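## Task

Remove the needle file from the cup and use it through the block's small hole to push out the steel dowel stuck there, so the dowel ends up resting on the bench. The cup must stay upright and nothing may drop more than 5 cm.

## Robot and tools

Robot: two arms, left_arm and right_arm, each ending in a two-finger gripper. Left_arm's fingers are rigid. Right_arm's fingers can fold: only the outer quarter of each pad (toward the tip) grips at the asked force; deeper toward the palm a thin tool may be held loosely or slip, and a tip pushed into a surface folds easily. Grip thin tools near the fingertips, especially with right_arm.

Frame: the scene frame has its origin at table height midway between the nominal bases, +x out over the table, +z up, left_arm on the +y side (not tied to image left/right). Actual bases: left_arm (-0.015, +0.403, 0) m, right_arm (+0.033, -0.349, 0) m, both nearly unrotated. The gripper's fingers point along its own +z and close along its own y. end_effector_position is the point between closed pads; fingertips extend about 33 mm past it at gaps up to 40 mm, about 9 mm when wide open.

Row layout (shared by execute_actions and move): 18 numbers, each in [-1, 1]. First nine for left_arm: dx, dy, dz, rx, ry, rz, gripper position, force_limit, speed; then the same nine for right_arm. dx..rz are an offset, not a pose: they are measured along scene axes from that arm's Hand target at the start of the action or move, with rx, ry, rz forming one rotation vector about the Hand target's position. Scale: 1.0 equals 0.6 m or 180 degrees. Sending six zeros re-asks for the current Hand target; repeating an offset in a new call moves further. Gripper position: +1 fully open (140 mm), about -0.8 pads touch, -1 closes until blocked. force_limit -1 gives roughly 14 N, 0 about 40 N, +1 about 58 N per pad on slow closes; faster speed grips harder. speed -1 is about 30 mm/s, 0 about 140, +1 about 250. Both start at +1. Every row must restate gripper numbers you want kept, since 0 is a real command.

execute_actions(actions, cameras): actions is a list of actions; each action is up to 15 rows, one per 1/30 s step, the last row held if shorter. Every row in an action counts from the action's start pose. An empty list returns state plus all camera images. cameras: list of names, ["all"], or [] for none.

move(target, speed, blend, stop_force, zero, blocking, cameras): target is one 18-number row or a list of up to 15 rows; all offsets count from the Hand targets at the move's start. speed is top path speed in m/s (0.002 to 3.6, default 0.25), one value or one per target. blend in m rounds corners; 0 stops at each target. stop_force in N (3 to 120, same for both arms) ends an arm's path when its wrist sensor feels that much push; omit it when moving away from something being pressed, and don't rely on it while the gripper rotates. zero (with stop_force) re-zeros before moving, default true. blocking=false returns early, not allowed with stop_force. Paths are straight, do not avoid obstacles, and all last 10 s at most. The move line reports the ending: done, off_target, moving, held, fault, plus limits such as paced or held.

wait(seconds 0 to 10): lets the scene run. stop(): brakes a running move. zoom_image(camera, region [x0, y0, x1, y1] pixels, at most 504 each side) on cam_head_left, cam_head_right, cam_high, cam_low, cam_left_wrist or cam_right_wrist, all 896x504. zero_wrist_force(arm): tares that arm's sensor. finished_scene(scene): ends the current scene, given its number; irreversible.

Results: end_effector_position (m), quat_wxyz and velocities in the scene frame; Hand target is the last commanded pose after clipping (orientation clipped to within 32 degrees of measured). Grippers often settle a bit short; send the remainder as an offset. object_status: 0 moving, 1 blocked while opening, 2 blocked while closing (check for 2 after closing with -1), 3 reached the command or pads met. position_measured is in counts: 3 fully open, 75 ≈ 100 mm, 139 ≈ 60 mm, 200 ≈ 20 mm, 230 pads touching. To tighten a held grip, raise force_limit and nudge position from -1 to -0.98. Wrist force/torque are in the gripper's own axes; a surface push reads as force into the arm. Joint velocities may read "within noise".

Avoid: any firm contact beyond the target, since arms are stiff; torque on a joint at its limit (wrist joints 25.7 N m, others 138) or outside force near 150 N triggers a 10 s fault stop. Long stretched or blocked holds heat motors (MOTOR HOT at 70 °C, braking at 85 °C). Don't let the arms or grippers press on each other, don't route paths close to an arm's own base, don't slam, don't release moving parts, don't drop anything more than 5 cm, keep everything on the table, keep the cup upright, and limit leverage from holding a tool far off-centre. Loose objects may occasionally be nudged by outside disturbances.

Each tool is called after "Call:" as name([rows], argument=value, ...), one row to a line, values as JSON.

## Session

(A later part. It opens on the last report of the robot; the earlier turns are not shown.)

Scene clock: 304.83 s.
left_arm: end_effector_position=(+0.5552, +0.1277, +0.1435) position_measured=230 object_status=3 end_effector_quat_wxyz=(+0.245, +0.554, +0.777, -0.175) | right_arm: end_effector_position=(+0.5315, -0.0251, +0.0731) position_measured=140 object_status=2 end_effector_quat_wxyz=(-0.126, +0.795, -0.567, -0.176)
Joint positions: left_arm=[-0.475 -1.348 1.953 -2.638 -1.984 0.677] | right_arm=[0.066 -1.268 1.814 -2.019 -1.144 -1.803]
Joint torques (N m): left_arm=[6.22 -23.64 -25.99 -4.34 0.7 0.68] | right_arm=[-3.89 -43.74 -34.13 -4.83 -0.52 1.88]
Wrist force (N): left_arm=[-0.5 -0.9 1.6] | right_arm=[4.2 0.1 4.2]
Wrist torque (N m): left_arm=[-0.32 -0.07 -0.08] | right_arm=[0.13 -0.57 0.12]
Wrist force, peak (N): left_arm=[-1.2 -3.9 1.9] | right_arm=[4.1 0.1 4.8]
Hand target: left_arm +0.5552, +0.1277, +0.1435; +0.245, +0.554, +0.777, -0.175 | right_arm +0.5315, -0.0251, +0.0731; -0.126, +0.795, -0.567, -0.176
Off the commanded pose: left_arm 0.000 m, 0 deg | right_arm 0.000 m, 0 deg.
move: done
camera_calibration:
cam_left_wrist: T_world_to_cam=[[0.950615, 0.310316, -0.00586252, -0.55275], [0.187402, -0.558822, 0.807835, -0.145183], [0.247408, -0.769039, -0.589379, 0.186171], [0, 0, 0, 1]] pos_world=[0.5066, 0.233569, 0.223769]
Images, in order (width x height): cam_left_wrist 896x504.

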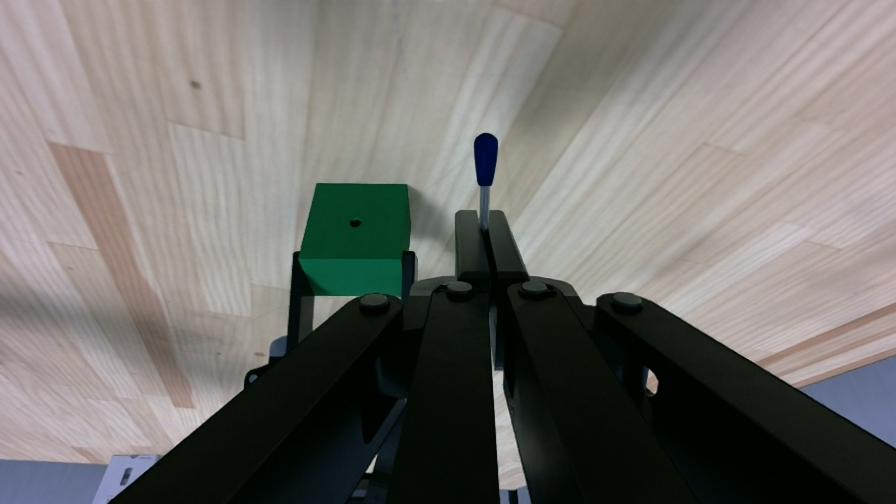

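Call:
move([
  [-0.1458, 0.0388, -0.0725, 0.1838, 0.0633, 0, -1, 1, -1, 0, 0, 0, 0, 0, 0, -1, 1, -1],
  [-0.1292, -0.0112, -0.152, 0.1838, 0.0633, 0, -1, 1, -1, 0, 0, 0, 0, 0, 0, -1, 1, -1],
], blend=[0.02, 0], speed=0.25, cameras=["cam_right_wrist", "cam_head_left", "cam_low", "cam_high"])

Call:
zoom_image(camera="cam_right_wrist", region=[340, 250, 640, 500])

Call:
zoom_image(camera="cam_low", region=[390, 220, 510, 300])

Call:
zoom_image(camera="cam_head_left", region=[420, 220, 520, 300])

Scene clock: 318.97 s.
left_arm: end_effector_position=(+0.4777, +0.1210, +0.0524) position_measured=230 object_status=3 end_effector_quat_wxyz=(+0.000, +0.580, +0.814, +0.000) | right_arm: end_effector_position=(+0.5315, -0.0251, +0.0731) position_measured=140 object_status=2 end_effector_quat_wxyz=(-0.126, +0.795, -0.567, -0.176)
Joint positions: left_arm=[-0.769 -1.288 1.844 -2.127 -1.571 0.482] | right_arm=[0.066 -1.268 1.814 -2.019 -1.144 -1.803]
Joint torques (N m): left_arm=[3.61 -25.32 -15.26 -4.02 1.39 1.13] | right_arm=[-6.21 -43.67 -33.67 -4.78 -0.45 1.87]
Wrist force (N): left_arm=[-0.2 -0.2 1.0] | right_arm=[3.8 0.1 4.3]
Wrist torque (N m): left_arm=[-0.08 0.02 0.02] | right_arm=[0.12 -0.50 0.11]
Wrist force, peak (N): left_arm=[-2.0 -0.5 4.1] | right_arm=[4.1 -0.1 4.7]
Hand target: left_arm +0.4777, +0.1210, +0.0523; +0.000, +0.580, +0.814, +0.000 | right_arm +0.5315, -0.0251, +0.0731; -0.126, +0.795, -0.567, -0.176
Off the commanded pose: left_arm 0.000 m, 0 deg | right_arm 0.000 m, 0 deg.
move: done
camera_calibration:
cam_right_wrist: T_world_to_cam=[[-0.943132, -0.332311, -0.00849789, 0.503552], [-0.24037, 0.664091, 0.707959, 0.0904454], [-0.229619, 0.669741, -0.706203, 0.333406], [0, 0, 0, 1]] pos_world=[0.573212, -0.116024, 0.1757]
Images, in order (width x height): cam_head_left 896x504, cam_high 896x504, cam_low 896x504, cam_right_wrist 896x504.

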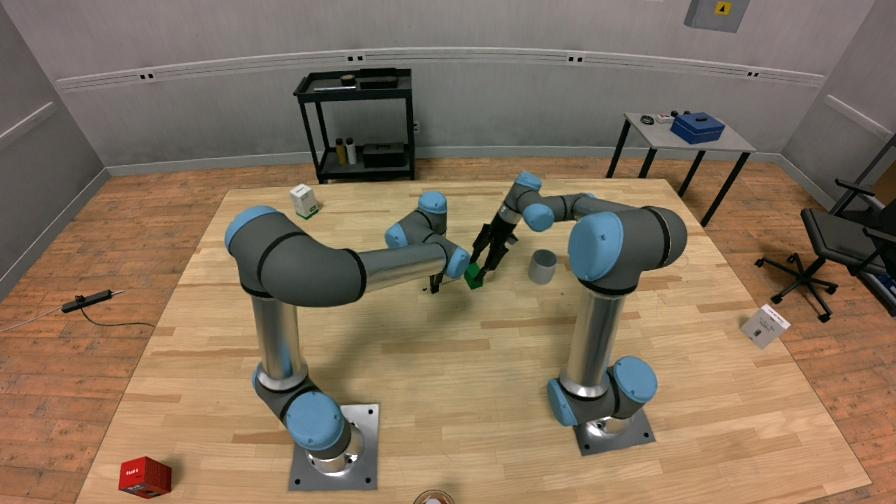

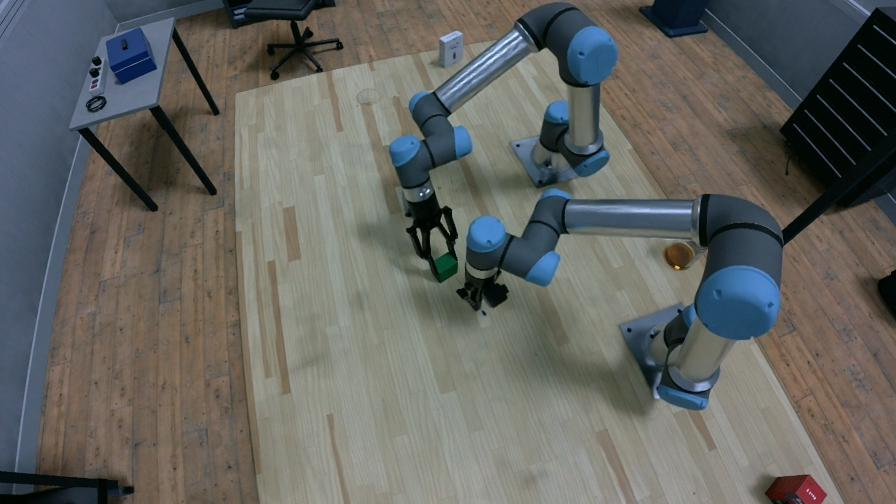

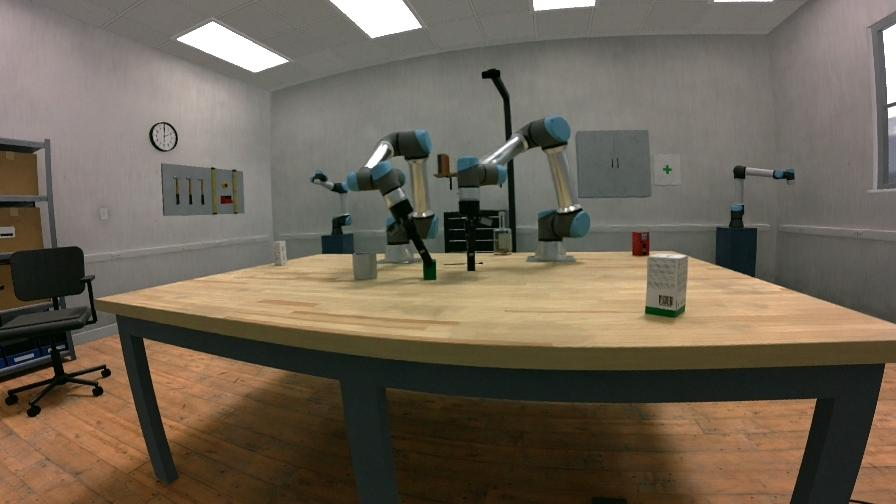

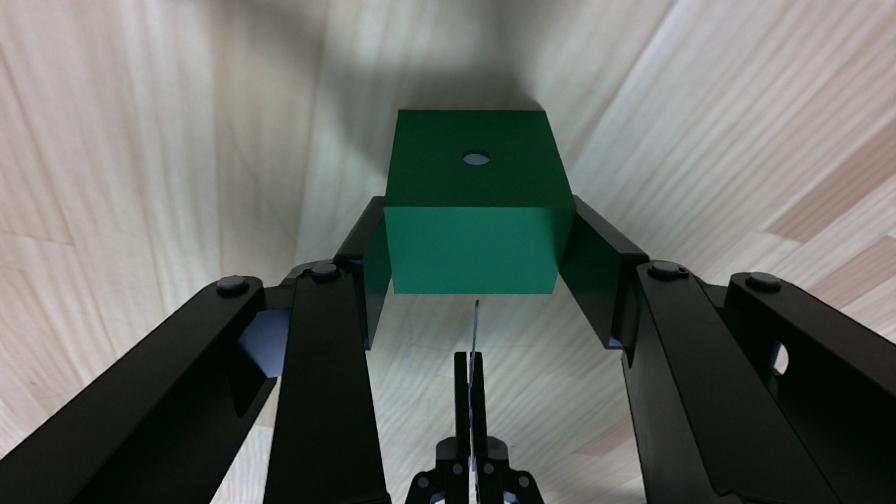

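Scaled by 1.680 from the camera's 896x504 image, which has a finer 1280x720 frame.

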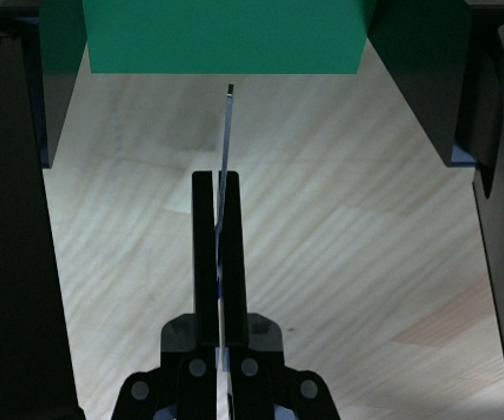

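Scaled by 4.200 from the camera's 896x504 image, which has a finer 1280x720 frame.

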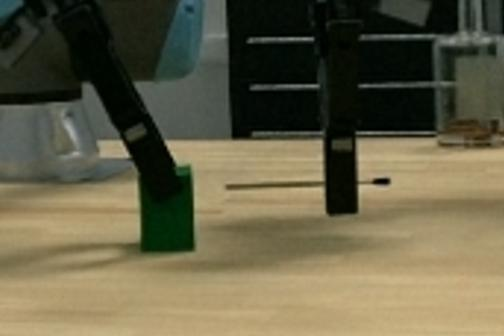

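Scaled by 5.040 from the camera's 896x504 image, which has a finer 1280x720 frame.

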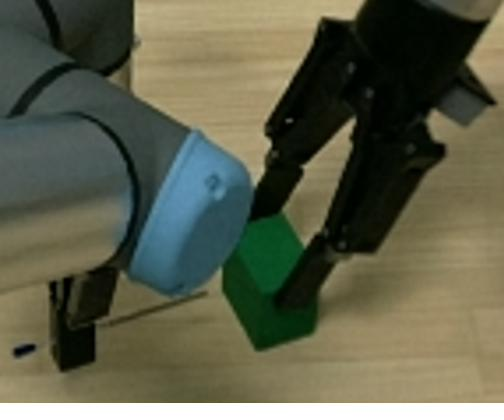

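Call:
zoom_image(camera="cam_low", region=[415, 250, 485, 290])

Call:
zoom_image(camera="cam_right_wrist", region=[430, 270, 530, 380])

Scaled by 7.200 from the camera's 896x504 image, which has a finer 1280x720 frame.

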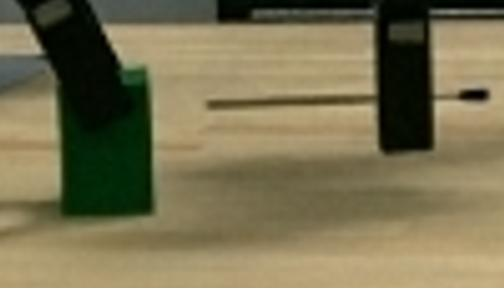

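Scaled by 4.582 from the camera's 896x504 image, which has a finer 1280x720 frame.

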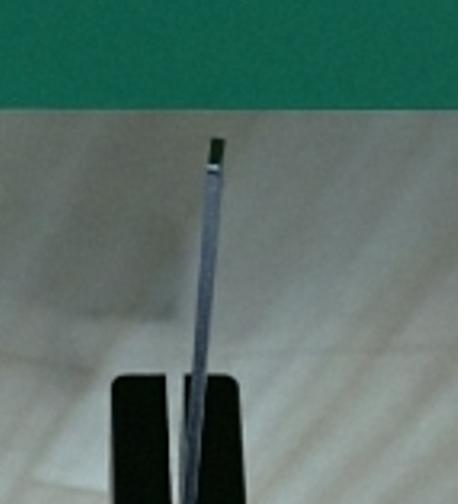

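Call:
wait(seconds=0.1, cameras=["cam_head_left", "cam_head_right", "cam_right_wrist", "cam_low"])

Call:
zoom_image(camera="cam_head_right", region=[420, 245, 490, 300])

Call:
zoom_image(camera="cam_head_left", region=[435, 250, 495, 300])

Scene clock: 343.27 s.
left_arm: end_effector_position=(+0.4777, +0.1210, +0.0523) position_measured=230 object_status=3 end_effector_quat_wxyz=(+0.000, +0.580, +0.814, +0.000) | right_arm: end_effector_position=(+0.5315, -0.0251, +0.0731) position_measured=140 object_status=2 end_effector_quat_wxyz=(-0.126, +0.795, -0.567, -0.176)
Joint positions: left_arm=[-0.769 -1.288 1.844 -2.127 -1.571 0.482] | right_arm=[0.066 -1.268 1.814 -2.019 -1.144 -1.803]
Joint torques (N m): left_arm=[5.84 -24.92 -8.88 -4.87 1.94 -1.48] | right_arm=[-6.42 -42.67 -33.38 -4.86 -0.24 2.04]
Wrist force (N): left_arm=[-0.2 0.0 1.1] | right_arm=[3.9 0.1 4.5]
Wrist torque (N m): left_arm=[-0.04 0.01 0.01] | right_arm=[0.13 -0.51 0.12]
Wrist force, peak (N): left_arm=[-0.2 0.0 1.4] | right_arm=[4.4 0.1 4.5]
Hand target: left_arm +0.4777, +0.1210, +0.0523; +0.000, +0.580, +0.814, +0.000 | right_arm +0.5315, -0.0251, +0.0731; -0.126, +0.795, -0.567, -0.176
Tool commands: left_gripper/position=-1.0 left_gripper/force_limit=+1.0 left_gripper/speed=-1.0 right_gripper/position=-1.0 right_gripper/force_limit=+1.0 right_gripper/speed=-1.0
Off the commanded pose: left_arm 0.000 m, 0 deg | right_arm 0.000 m, 0 deg.
wait: 0.10 s; at rest from the start
camera_calibration:
cam_right_wrist: T_world_to_cam=[[-0.943132, -0.332311, -0.00849789, 0.503552], [-0.24037, 0.664091, 0.707959, 0.0904454], [-0.229619, 0.669741, -0.706203, 0.333406], [0, 0, 0, 1]] pos_world=[0.573212, -0.116024, 0.1757]
Images, in order (width x height): cam_head_left 896x504, cam_head_right 896x504, cam_low 896x504, cam_right_wrist 896x504.

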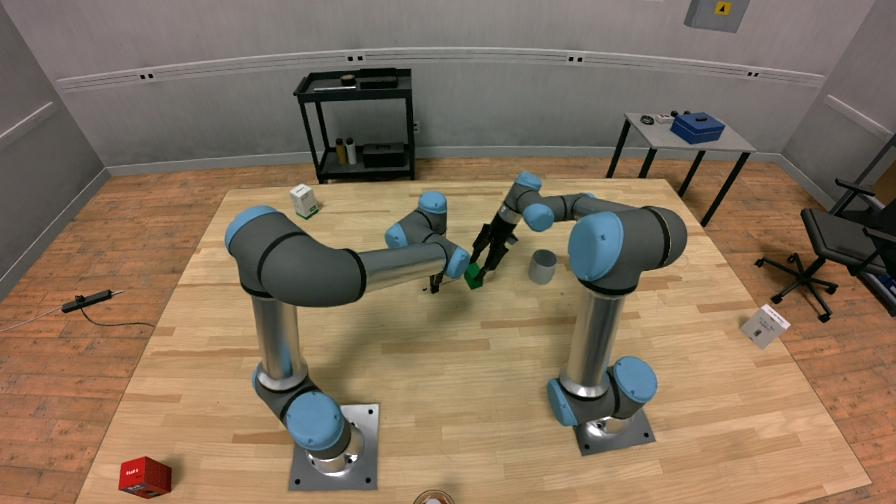

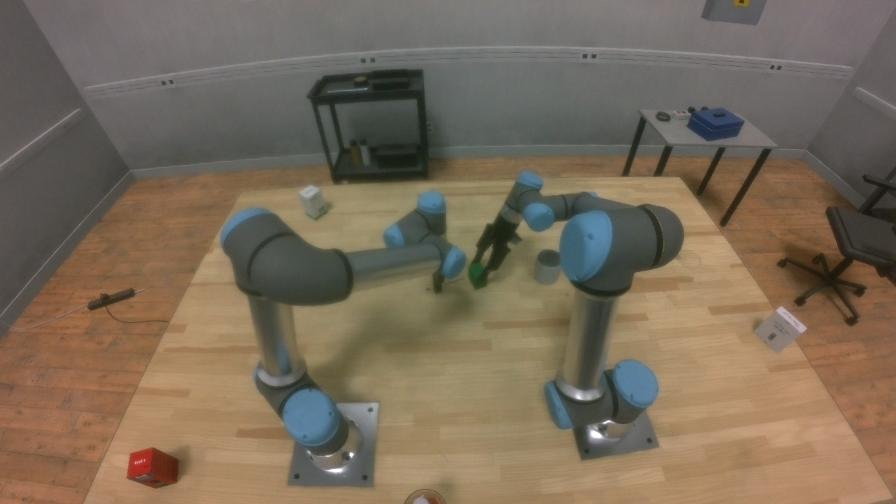

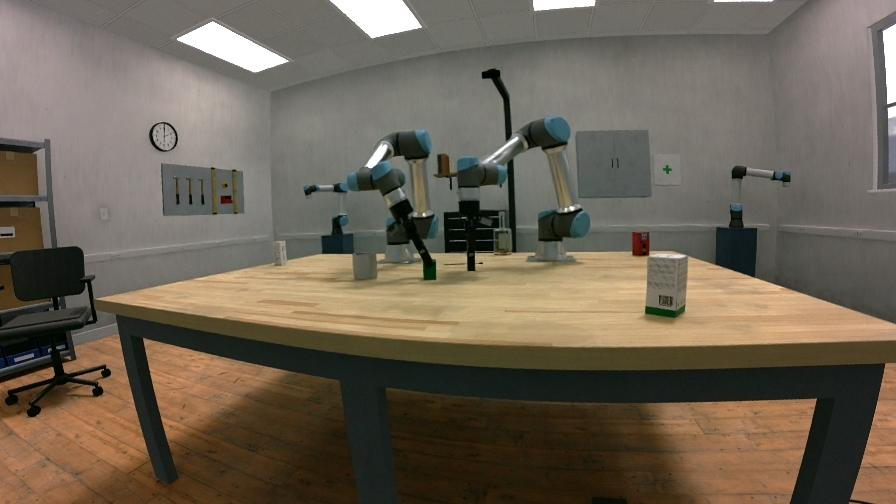

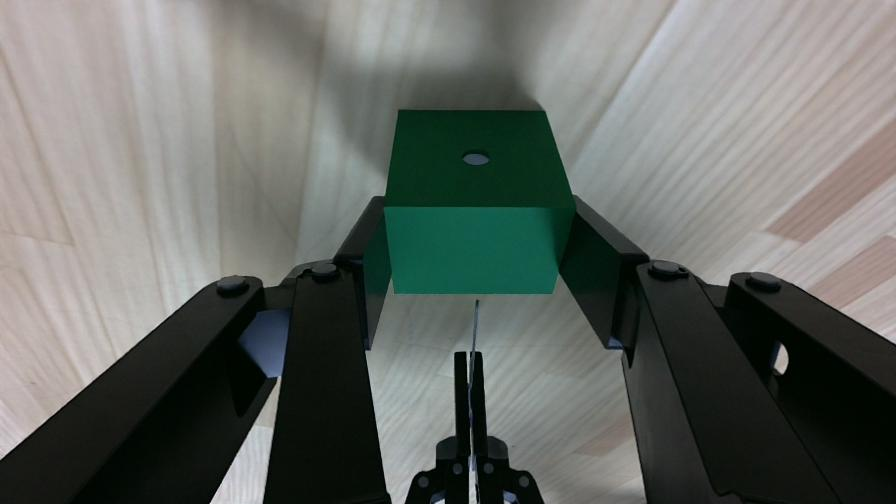

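Scaled by 7.200 from the camera's 896x504 image, which has a finer 1280x720 frame.

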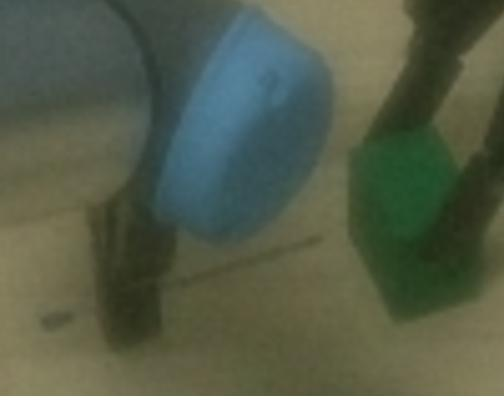

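Scaled by 8.400 from the camera's 896x504 image, which has a finer 1280x720 frame.

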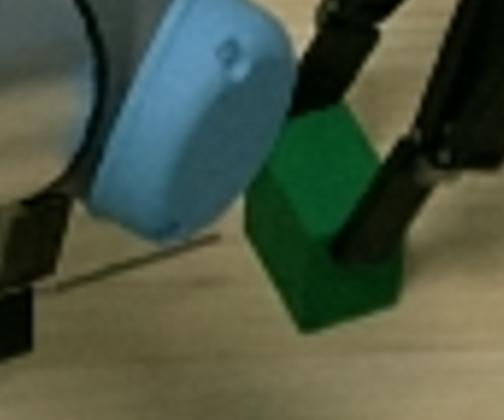

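Call:
move(target=[0.0068, 0.0023, -0.0192, 0, 0, 0, -1, 1, -1, 0, 0, 0, 0, 0, 0, -1, 1, -1], speed=0.1, cameras=["cam_right_wrist", "cam_head_left", "cam_low"])

Call:
zoom_image(camera="cam_low", region=[415, 250, 485, 290])

Call:
zoom_image(camera="cam_right_wrist", region=[420, 270, 540, 390])

Call:
zoom_image(camera="cam_head_left", region=[435, 250, 495, 300])

Scene clock: 367.13 s.
left_arm: end_effector_position=(+0.4819, +0.1225, +0.0406) position_measured=230 object_status=3 end_effector_quat_wxyz=(+0.000, +0.580, +0.814, +0.000) | right_arm: end_effector_position=(+0.5315, -0.0251, +0.0731) position_measured=140 object_status=2 end_effector_quat_wxyz=(-0.126, +0.795, -0.567, -0.176)
Joint positions: left_arm=[-0.762 -1.266 1.85 -2.154 -1.571 0.489] | right_arm=[0.066 -1.268 1.814 -2.019 -1.144 -1.803]
Joint torques (N m): left_arm=[-3.28 -38.84 -15.91 -1.19 1.25 0.01] | right_arm=[-5.29 -42.81 -33.44 -4.81 -0.18 1.86]
Wrist force (N): left_arm=[-0.3 0.0 1.1] | right_arm=[4.1 -0.1 4.5]
Wrist torque (N m): left_arm=[-0.05 0.03 -0.08] | right_arm=[0.09 -0.54 0.12]
Wrist force, peak (N): left_arm=[-0.6 0.0 1.6] | right_arm=[4.4 0.1 4.6]
Hand target: left_arm +0.4818, +0.1224, +0.0408; +0.000, +0.580, +0.814, +0.000 | right_arm +0.5315, -0.0251, +0.0731; -0.126, +0.795, -0.567, -0.176
Off the commanded pose: left_arm 0.000 m, 0 deg | right_arm 0.000 m, 0 deg.
move: done
camera_calibration:
cam_right_wrist: T_world_to_cam=[[-0.943132, -0.332311, -0.00849789, 0.503552], [-0.24037, 0.664091, 0.707959, 0.0904454], [-0.229619, 0.669741, -0.706203, 0.333406], [0, 0, 0, 1]] pos_world=[0.573212, -0.116024, 0.1757]
Images, in order (width x height): cam_head_left 896x504, cam_low 896x504, cam_right_wrist 896x504.

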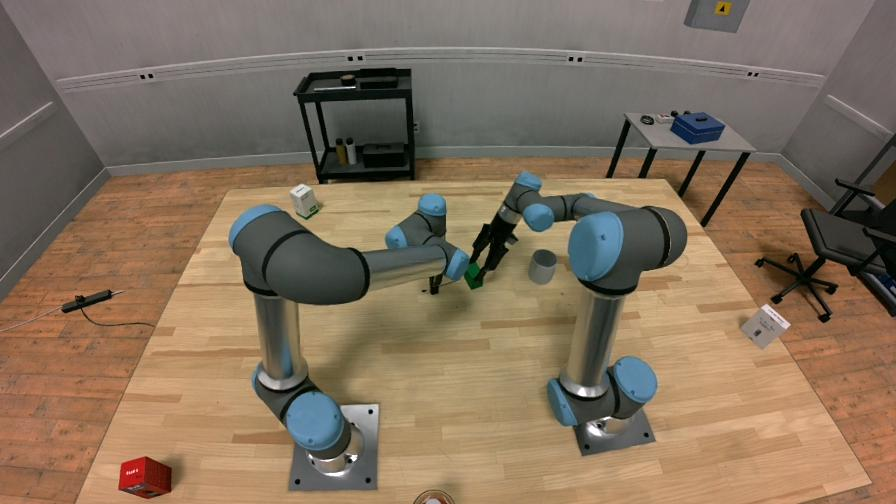

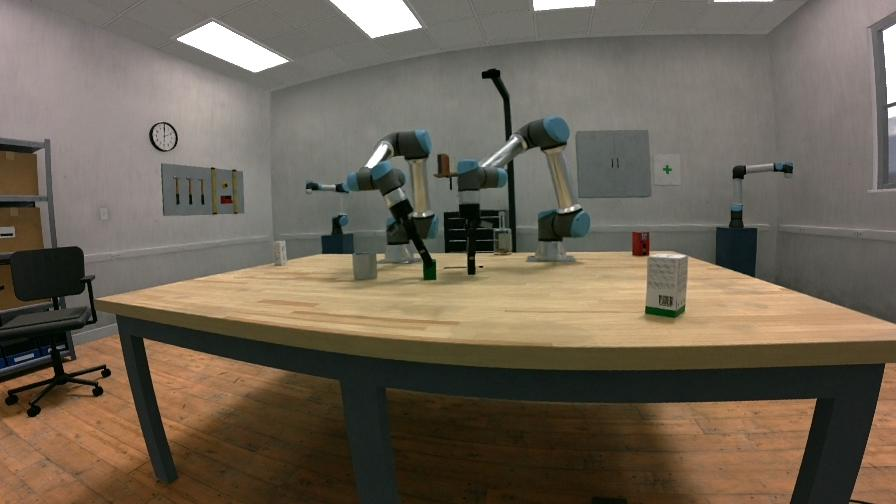

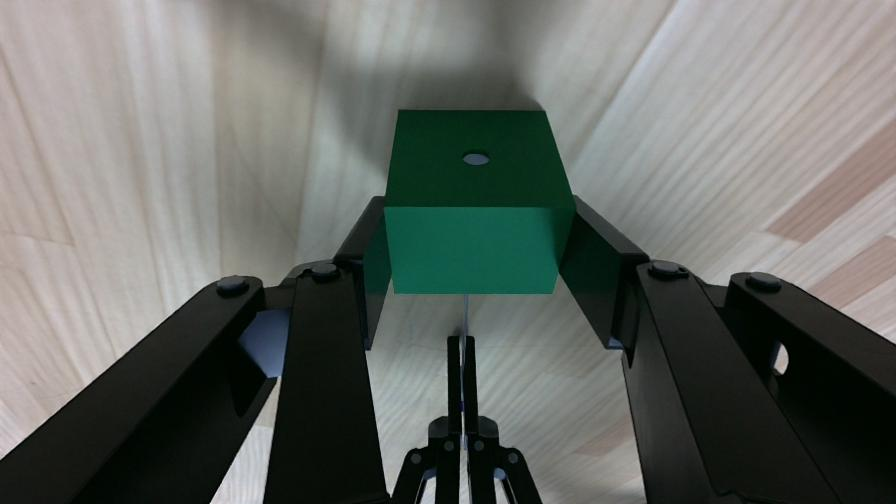

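Scaled by 7.200 from the camera's 896x504 image, which has a finer 1280x720 frame.

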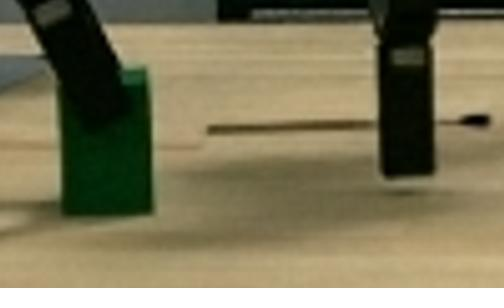

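Scaled by 4.200 from the camera's 896x504 image, which has a finer 1280x720 frame.

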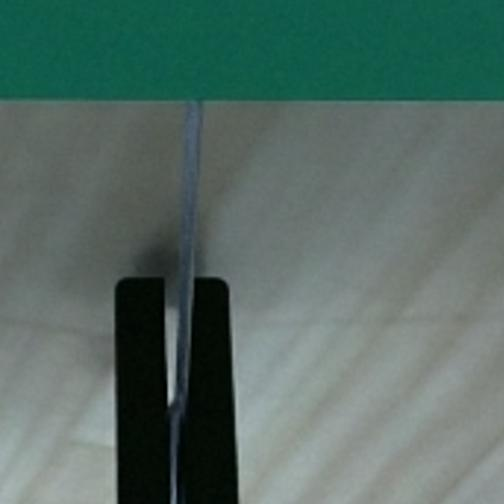

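Scaled by 8.400 from the camera's 896x504 image, which has a finer 1280x720 frame.

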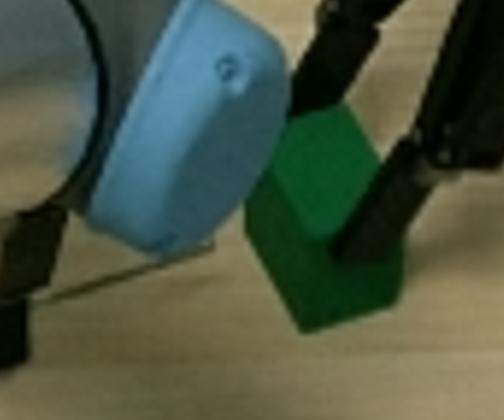

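Call:
move(target=[0.01248, -0.03624, 0, 0, 0, 0, -1, 1, -1, 0, 0, 0, 0, 0, 0, -1, 1, -1], speed=0.06, stop_force=8)

Call:
move(target=[0.00705, -0.02049, 0, 0, 0, 0, -1, 1, -1, 0, 0, 0, 0, 0, 0, -1, 1, -1], speed=0.02, stop_force=6, cameras=["cam_right_wrist", "cam_low", "cam_head_left"])

Call:
zoom_image(camera="cam_low", region=[415, 250, 485, 290])

Call:
zoom_image(camera="cam_right_wrist", region=[420, 270, 540, 390])

Scene clock: 375.27 s.
left_arm: end_effector_position=(+0.4893, +0.1007, +0.0408) position_measured=230 object_status=3 end_effector_quat_wxyz=(+0.000, +0.580, +0.814, +0.000) | right_arm: end_effector_position=(+0.5315, -0.0251, +0.0731) position_measured=140 object_status=2 end_effector_quat_wxyz=(-0.126, +0.795, -0.567, -0.176)
Joint positions: left_arm=[-0.781 -1.23 1.798 -2.139 -1.571 0.47] | right_arm=[0.066 -1.268 1.814 -2.019 -1.144 -1.803]
Joint torques (N m): left_arm=[6.42 -43.08 -8.7 -4.84 -1.11 1.46] | right_arm=[-4.64 -42.68 -31.87 -4.62 -0.18 1.93]
Wrist force (N): left_arm=[-0.4 0.0 1.2] | right_arm=[4.0 0.0 4.5]
Wrist torque (N m): left_arm=[-0.06 0.05 0.08] | right_arm=[0.12 -0.53 0.12]
Wrist force, peak (N): left_arm=[-1.4 -0.4 1.1] | right_arm=[4.2 0.1 4.7]
Hand target: left_arm +0.4893, +0.1007, +0.0408; +0.000, +0.580, +0.814, +0.000 | right_arm +0.5315, -0.0251, +0.0731; -0.126, +0.795, -0.567, -0.176
Off the commanded pose: left_arm 0.000 m, 0 deg | right_arm 0.000 m, 0 deg.
move: done

Scene clock: 376.90 s.
left_arm: end_effector_position=(+0.4935, +0.0884, +0.0408) position_measured=230 object_status=3 end_effector_quat_wxyz=(+0.000, +0.580, +0.814, +0.000) | right_arm: end_effector_position=(+0.5315, -0.0251, +0.0731) position_measured=140 object_status=2 end_effector_quat_wxyz=(-0.126, +0.795, -0.567, -0.176)
Joint positions: left_arm=[-0.791 -1.209 1.768 -2.13 -1.571 0.46] | right_arm=[0.066 -1.268 1.814 -2.019 -1.144 -1.803]
Joint torques (N m): left_arm=[5.95 -43.09 -10.15 -4.05 -1.08 1.84] | right_arm=[-5.66 -43.2 -32.7 -4.82 -0.01 2.08]
Wrist force (N): left_arm=[0.1 0.0 1.2] | right_arm=[3.9 0.0 4.4]
Wrist torque (N m): left_arm=[-0.05 -0.04 0.12] | right_arm=[0.13 -0.50 0.11]
Wrist force, peak (N): left_arm=[-0.3 0.0 1.4] | right_arm=[4.3 0.1 4.7]
Hand target: left_arm +0.4935, +0.0884, +0.0408; +0.000, +0.580, +0.814, +0.000 | right_arm +0.5315, -0.0251, +0.0731; -0.126, +0.795, -0.567, -0.176
Off the commanded pose: left_arm 0.000 m, 0 deg | right_arm 0.000 m, 0 deg.
move: done
camera_calibration:
cam_right_wrist: T_world_to_cam=[[-0.943132, -0.332311, -0.00849789, 0.503552], [-0.24037, 0.664091, 0.707959, 0.0904454], [-0.229619, 0.669741, -0.706203, 0.333406], [0, 0, 0, 1]] pos_world=[0.573212, -0.116024, 0.1757]
Images, in order (width x height): cam_head_left 896x504, cam_low 896x504, cam_right_wrist 896x504.

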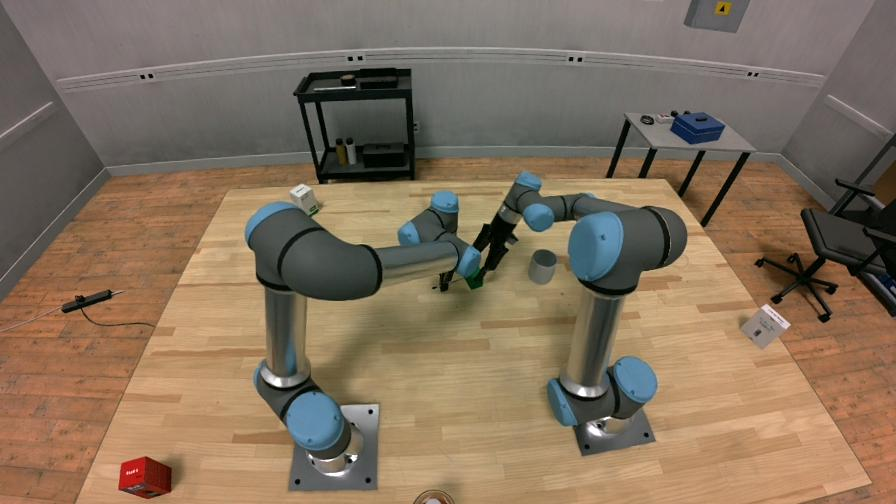

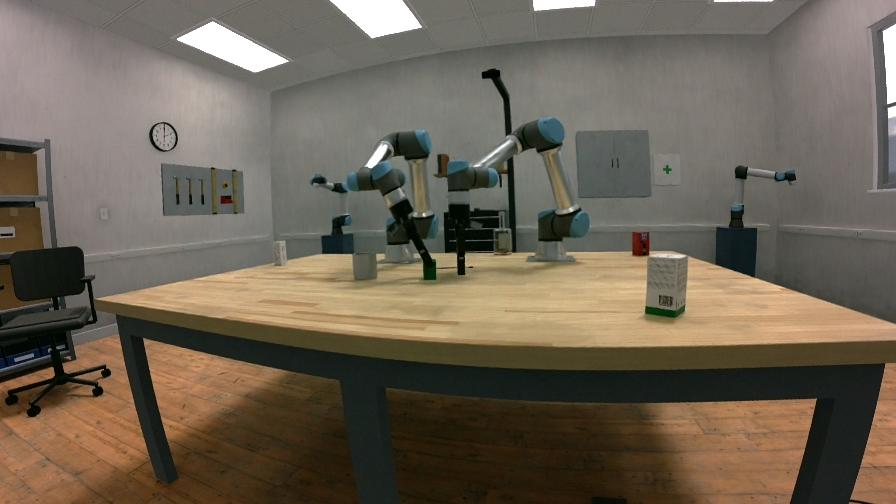

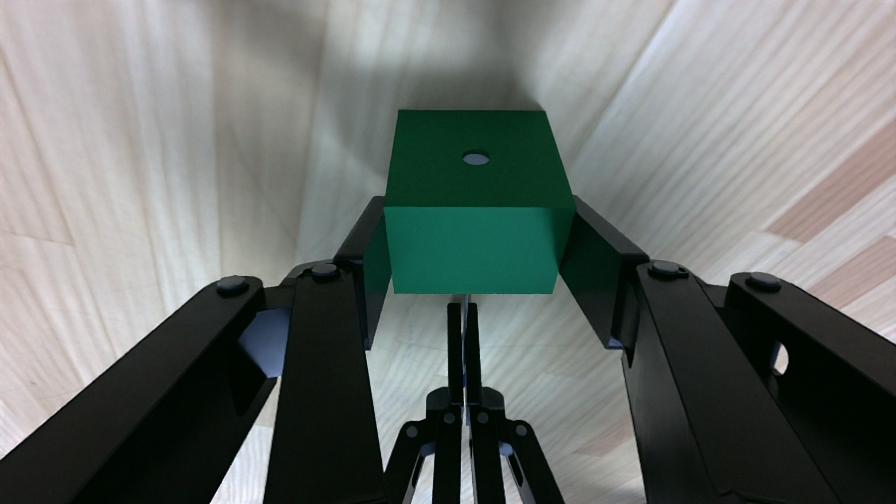

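Scaled by 7.200 from the camera's 896x504 image, which has a finer 1280x720 frame.

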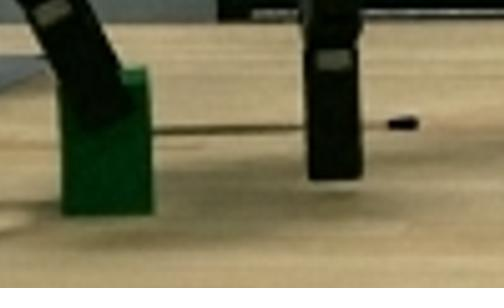

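Scaled by 4.200 from the camera's 896x504 image, which has a finer 1280x720 frame.

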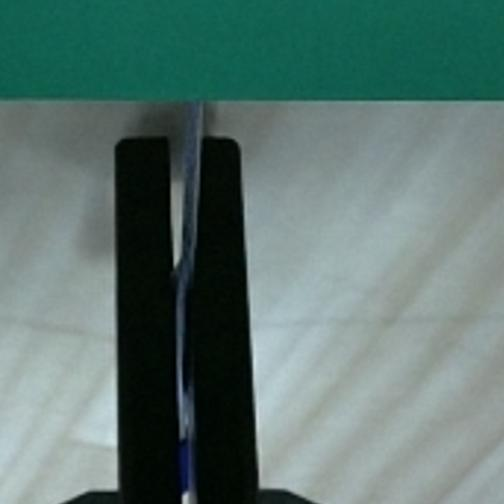

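Call:
move(target=[0.01085, -0.03152, 0, 0, 0, 0, -1, 1, -1, 0, 0, 0, 0, 0, 0, -1, 1, -1], speed=0.02, stop_force=35, cameras=["cam_right_wrist"])

Call:
zoom_image(camera="cam_right_wrist", region=[370, 90, 590, 310])

Scene clock: 381.83 s.
left_arm: end_effector_position=(+0.5000, +0.0694, +0.0408) position_measured=230 object_status=3 end_effector_quat_wxyz=(+0.000, +0.580, +0.814, +0.000) | right_arm: end_effector_position=(+0.5315, -0.0251, +0.0731) position_measured=140 object_status=2 end_effector_quat_wxyz=(-0.126, +0.795, -0.567, -0.176)
Joint positions: left_arm=[-0.806 -1.176 1.72 -2.114 -1.571 0.445] | right_arm=[0.066 -1.268 1.814 -2.019 -1.144 -1.803]
Joint torques (N m): left_arm=[6.12 -45.62 -9.98 -4.31 -1.41 1.58] | right_arm=[-6.87 -31.37 -22.29 -2.1 4.52 2.02]
Wrist force (N): left_arm=[0.1 0.0 1.3] | right_arm=[5.1 0.1 5.0]
Wrist torque (N m): left_arm=[-0.02 -0.04 0.10] | right_arm=[0.10 -0.56 0.15]
Wrist force, peak (N): left_arm=[11.3 -0.2 0.9] | right_arm=[11.3 0.8 -2.5]
Hand target: left_arm +0.5000, +0.0694, +0.0408; +0.000, +0.580, +0.814, +0.000 | right_arm +0.5315, -0.0251, +0.0731; -0.126, +0.795, -0.567, -0.176
Off the commanded pose: left_arm 0.000 m, 0 deg | right_arm 0.000 m, 0 deg.
move: done
camera_calibration:
cam_right_wrist: T_world_to_cam=[[-0.943117, -0.332351, -0.00858839, 0.503554], [-0.24046, 0.664063, 0.707954, 0.0904948], [-0.229586, 0.669748, -0.706206, 0.333389], [0, 0, 0, 1]] pos_world=[0.573212, -0.116025, 0.1757]
Images, in order (width x height): cam_right_wrist 896x504.

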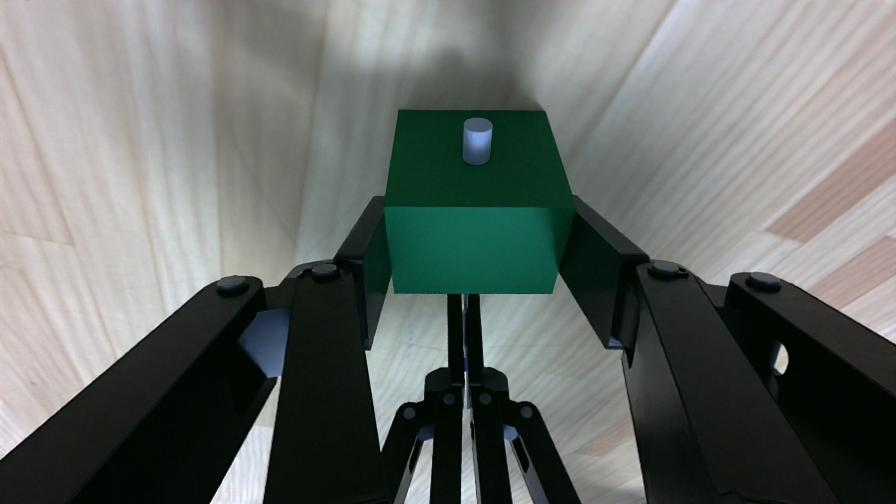

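Scaled by 2.291 from the camera's 896x504 image, which has a finer 1280x720 frame.

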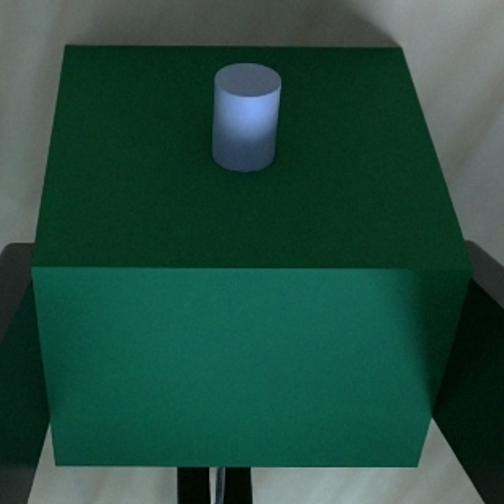

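Call:
move(target=[0.00732, -0.02127, 0, 0, 0, 0, -1, 1, -1, 0, 0, 0, 0, 0, 0, -1, 1, -1], speed=0.02, stop_force=35, cameras=["cam_right_wrist"])

Call:
zoom_image(camera="cam_right_wrist", region=[370, 60, 590, 310])

Scene clock: 396.17 s.
left_arm: end_effector_position=(+0.5044, +0.0567, +0.0408) position_measured=230 object_status=3 end_effector_quat_wxyz=(+0.000, +0.580, +0.814, +0.000) | right_arm: end_effector_position=(+0.5315, -0.0251, +0.0731) position_measured=140 object_status=2 end_effector_quat_wxyz=(-0.126, +0.795, -0.567, -0.176)
Joint positions: left_arm=[-0.816 -1.154 1.687 -2.103 -1.571 0.436] | right_arm=[0.066 -1.268 1.814 -2.019 -1.144 -1.803]
Joint torques (N m): left_arm=[6.77 -45.25 -10.16 -4.41 -1.29 1.62] | right_arm=[-6.4 -31.15 -19.03 -0.45 3.56 1.99]
Wrist force (N): left_arm=[0.2 0.1 1.2] | right_arm=[5.0 0.3 4.9]
Wrist torque (N m): left_arm=[0.00 -0.06 0.09] | right_arm=[0.12 -0.56 0.13]
Wrist force, peak (N): left_arm=[0.2 0.0 1.5] | right_arm=[5.2 0.1 5.4]
Hand target: left_arm +0.5044, +0.0567, +0.0408; +0.000, +0.580, +0.814, +0.000 | right_arm +0.5315, -0.0251, +0.0731; -0.126, +0.795, -0.567, -0.176
Off the commanded pose: left_arm 0.000 m, 0 deg | right_arm 0.000 m, 0 deg.
move: done
camera_calibration:
cam_right_wrist: T_world_to_cam=[[-0.94314, -0.332288, -0.00852112, 0.503563], [-0.240354, 0.664047, 0.708005, 0.0904233], [-0.229603, 0.669796, -0.706156, 0.333396], [0, 0, 0, 1]] pos_world=[0.573212, -0.116025, 0.1757]
Images, in order (width x height): cam_right_wrist 896x504.

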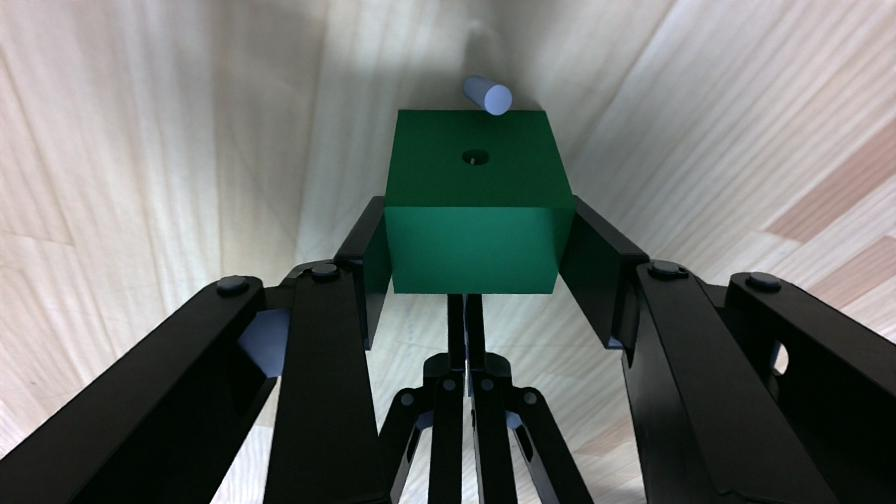

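Scaled by 2.016 from the camera's 896x504 image, which has a finer 1280x720 frame.

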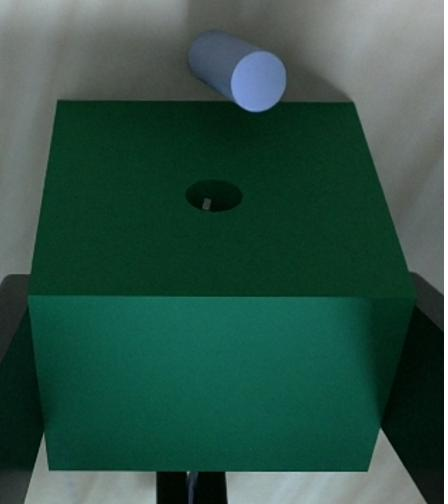

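Call:
wait(seconds=0.05, cameras=["cam_right_wrist", "cam_low"])

Call:
zoom_image(camera="cam_right_wrist", region=[370, 20, 690, 310])

Call:
zoom_image(camera="cam_low", region=[395, 255, 465, 295])

Scene clock: 398.70 s.
left_arm: end_effector_position=(+0.5044, +0.0567, +0.0408) position_measured=230 object_status=3 end_effector_quat_wxyz=(+0.000, +0.580, +0.814, +0.000) | right_arm: end_effector_position=(+0.5315, -0.0251, +0.0731) position_measured=140 object_status=2 end_effector_quat_wxyz=(-0.126, +0.795, -0.567, -0.176)
Joint positions: left_arm=[-0.816 -1.154 1.687 -2.103 -1.571 0.436] | right_arm=[0.066 -1.268 1.814 -2.019 -1.144 -1.803]
Joint torques (N m): left_arm=[6.98 -46.67 -9.57 -4.37 -1.33 1.53] | right_arm=[-6.49 -30.28 -20.18 -1.09 1.1 2.07]
Wrist force (N): left_arm=[-0.3 -0.1 1.1] | right_arm=[5.0 0.0 5.1]
Wrist torque (N m): left_arm=[-0.04 0.04 0.09] | right_arm=[0.07 -0.55 0.14]
Wrist force, peak (N): left_arm=[-0.1 0.0 1.6] | right_arm=[5.1 0.2 5.2]
Hand target: left_arm +0.5044, +0.0567, +0.0408; +0.000, +0.580, +0.814, +0.000 | right_arm +0.5315, -0.0251, +0.0731; -0.126, +0.795, -0.567, -0.176
Tool commands: left_gripper/position=-1.0 left_gripper/force_limit=+1.0 left_gripper/speed=-1.0 right_gripper/position=-1.0 right_gripper/force_limit=+1.0 right_gripper/speed=-1.0
Off the commanded pose: left_arm 0.000 m, 0 deg | right_arm 0.000 m, 0 deg.
wait: 0.07 s; at rest from the start
camera_calibration:
cam_right_wrist: T_world_to_cam=[[-0.94314, -0.332288, -0.00852112, 0.503563], [-0.240354, 0.664047, 0.708005, 0.0904233], [-0.229603, 0.669796, -0.706156, 0.333396], [0, 0, 0, 1]] pos_world=[0.573212, -0.116025, 0.1757]
Images, in order (width x height): cam_low 896x504, cam_right_wrist 896x504.

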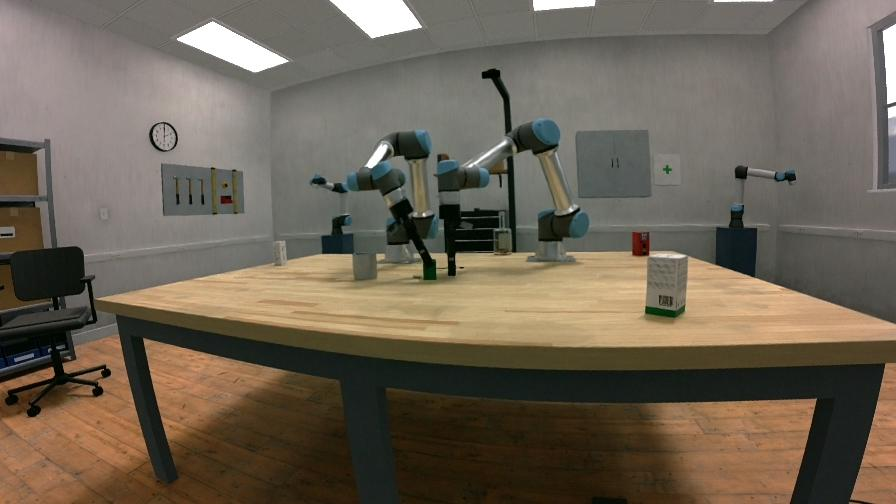

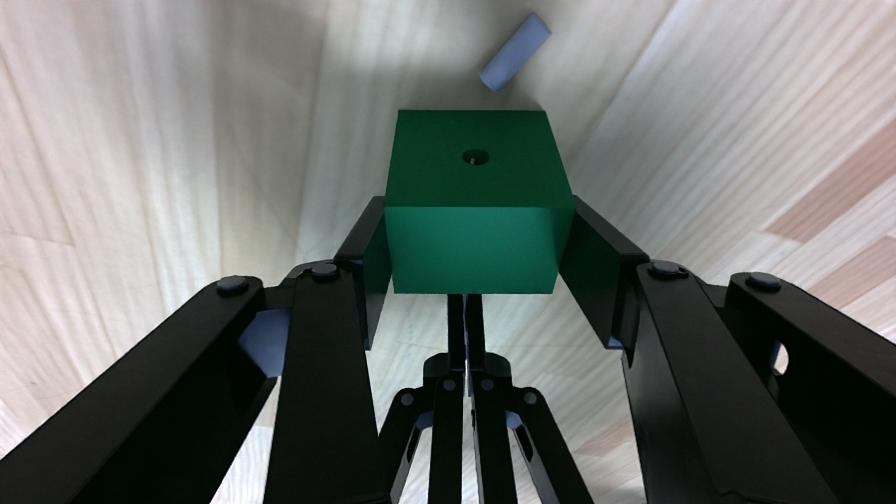

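Scaled by 1.575 from the camera's 896x504 image, which has a finer 1280x720 frame.

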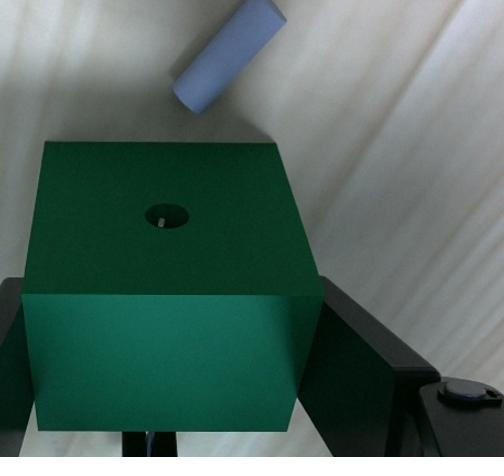

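Scaled by 7.200 from the camera's 896x504 image, which has a finer 1280x720 frame.

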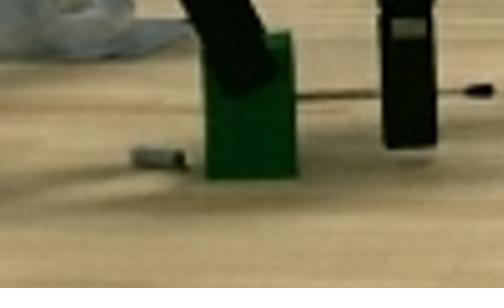

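Call:
execute_actions([
  [[0, 0, 0, 0, 0, 0, -1, 1, -1, 0, 0, 0, 0, 0, 0, 0.3, 1, -0.5]],
  [[0, 0, 0, 0, 0, 0, -1, 1, -1, 0, 0, 0, 0, 0, 0, 0.3, 1, -0.5]],
], cameras=["cam_right_wrist"])

Scene clock: 402.37 s.
left_arm: end_effector_position=(+0.5044, +0.0567, +0.0408) position_measured=230 object_status=3 end_effector_quat_wxyz=(+0.000, +0.580, +0.814, +0.000) | right_arm: end_effector_position=(+0.5315, -0.0251, +0.0731) position_measured=91 object_status=3 end_effector_quat_wxyz=(-0.126, +0.795, -0.567, -0.176)
Joint positions: left_arm=[-0.816 -1.154 1.687 -2.103 -1.571 0.436] | right_arm=[0.066 -1.268 1.814 -2.019 -1.144 -1.803]
Joint torques (N m): left_arm=[5.9 -43.99 -8.64 -4.35 -1.35 1.43] | right_arm=[-5.72 -30.57 -21.98 -1.99 -0.67 2.24]
Wrist force (N): left_arm=[0.0 0.0 1.4] | right_arm=[2.3 0.4 0.8]
Wrist torque (N m): left_arm=[-0.03 -0.02 0.09] | right_arm=[0.14 -0.42 0.14]
Wrist force, peak (N): left_arm=[0.2 0.0 1.7] | right_arm=[5.0 0.3 5.1]
Hand target: left_arm +0.5044, +0.0567, +0.0408; +0.000, +0.580, +0.814, +0.000 | right_arm +0.5315, -0.0251, +0.0731; -0.126, +0.795, -0.567, -0.176
Off the commanded pose: left_arm 0.000 m, 0 deg | right_arm 0.000 m, 0 deg.
Step readings (end_effector_position of left_arm | right_arm):
0: (+0.5044, +0.0567, +0.0408) | (+0.5315, -0.0251, +0.0731)
1: (+0.5044, +0.0567, +0.0408) | (+0.5315, -0.0251, +0.0731)
2: (+0.5044, +0.0567, +0.0408) | (+0.5315, -0.0251, +0.0731)
4: (+0.5044, +0.0567, +0.0408) | (+0.5315, -0.0251, +0.0731)
8: (+0.5044, +0.0567, +0.0408) | (+0.5315, -0.0251, +0.0731)
15: (+0.5044, +0.0567, +0.0408) | (+0.5315, -0.0251, +0.0731)
16: (+0.5044, +0.0567, +0.0408) | (+0.5315, -0.0251, +0.0731)
17: (+0.5044, +0.0567, +0.0408) | (+0.5315, -0.0251, +0.0731)
19: (+0.5044, +0.0567, +0.0408) | (+0.5315, -0.0251, +0.0731)
23: (+0.5044, +0.0567, +0.0408) | (+0.5315, -0.0251, +0.0731)
30: (+0.5044, +0.0567, +0.0408) | (+0.5315, -0.0251, +0.0731)
camera_calibration:
cam_right_wrist: T_world_to_cam=[[-0.943132, -0.332311, -0.00849789, 0.503552], [-0.24037, 0.664091, 0.707959, 0.0904454], [-0.229619, 0.669741, -0.706203, 0.333406], [0, 0, 0, 1]] pos_world=[0.573212, -0.116024, 0.1757]
Images, in order (width x height): cam_right_wrist 896x504.

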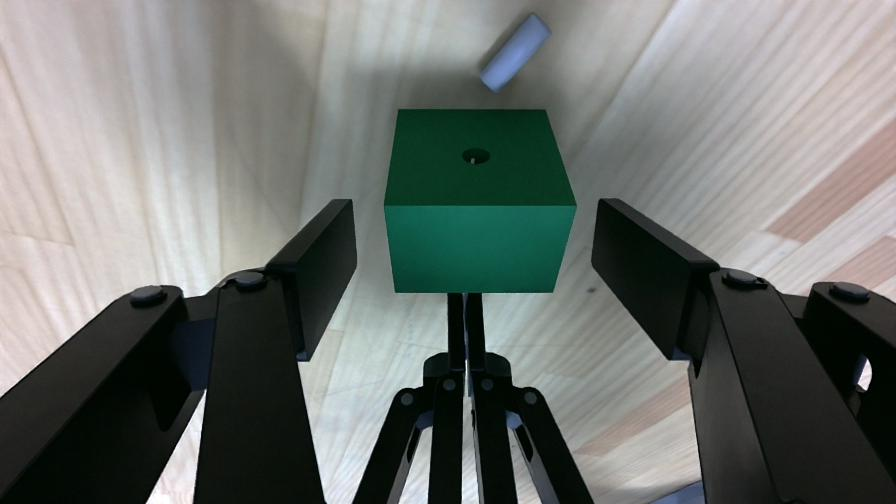

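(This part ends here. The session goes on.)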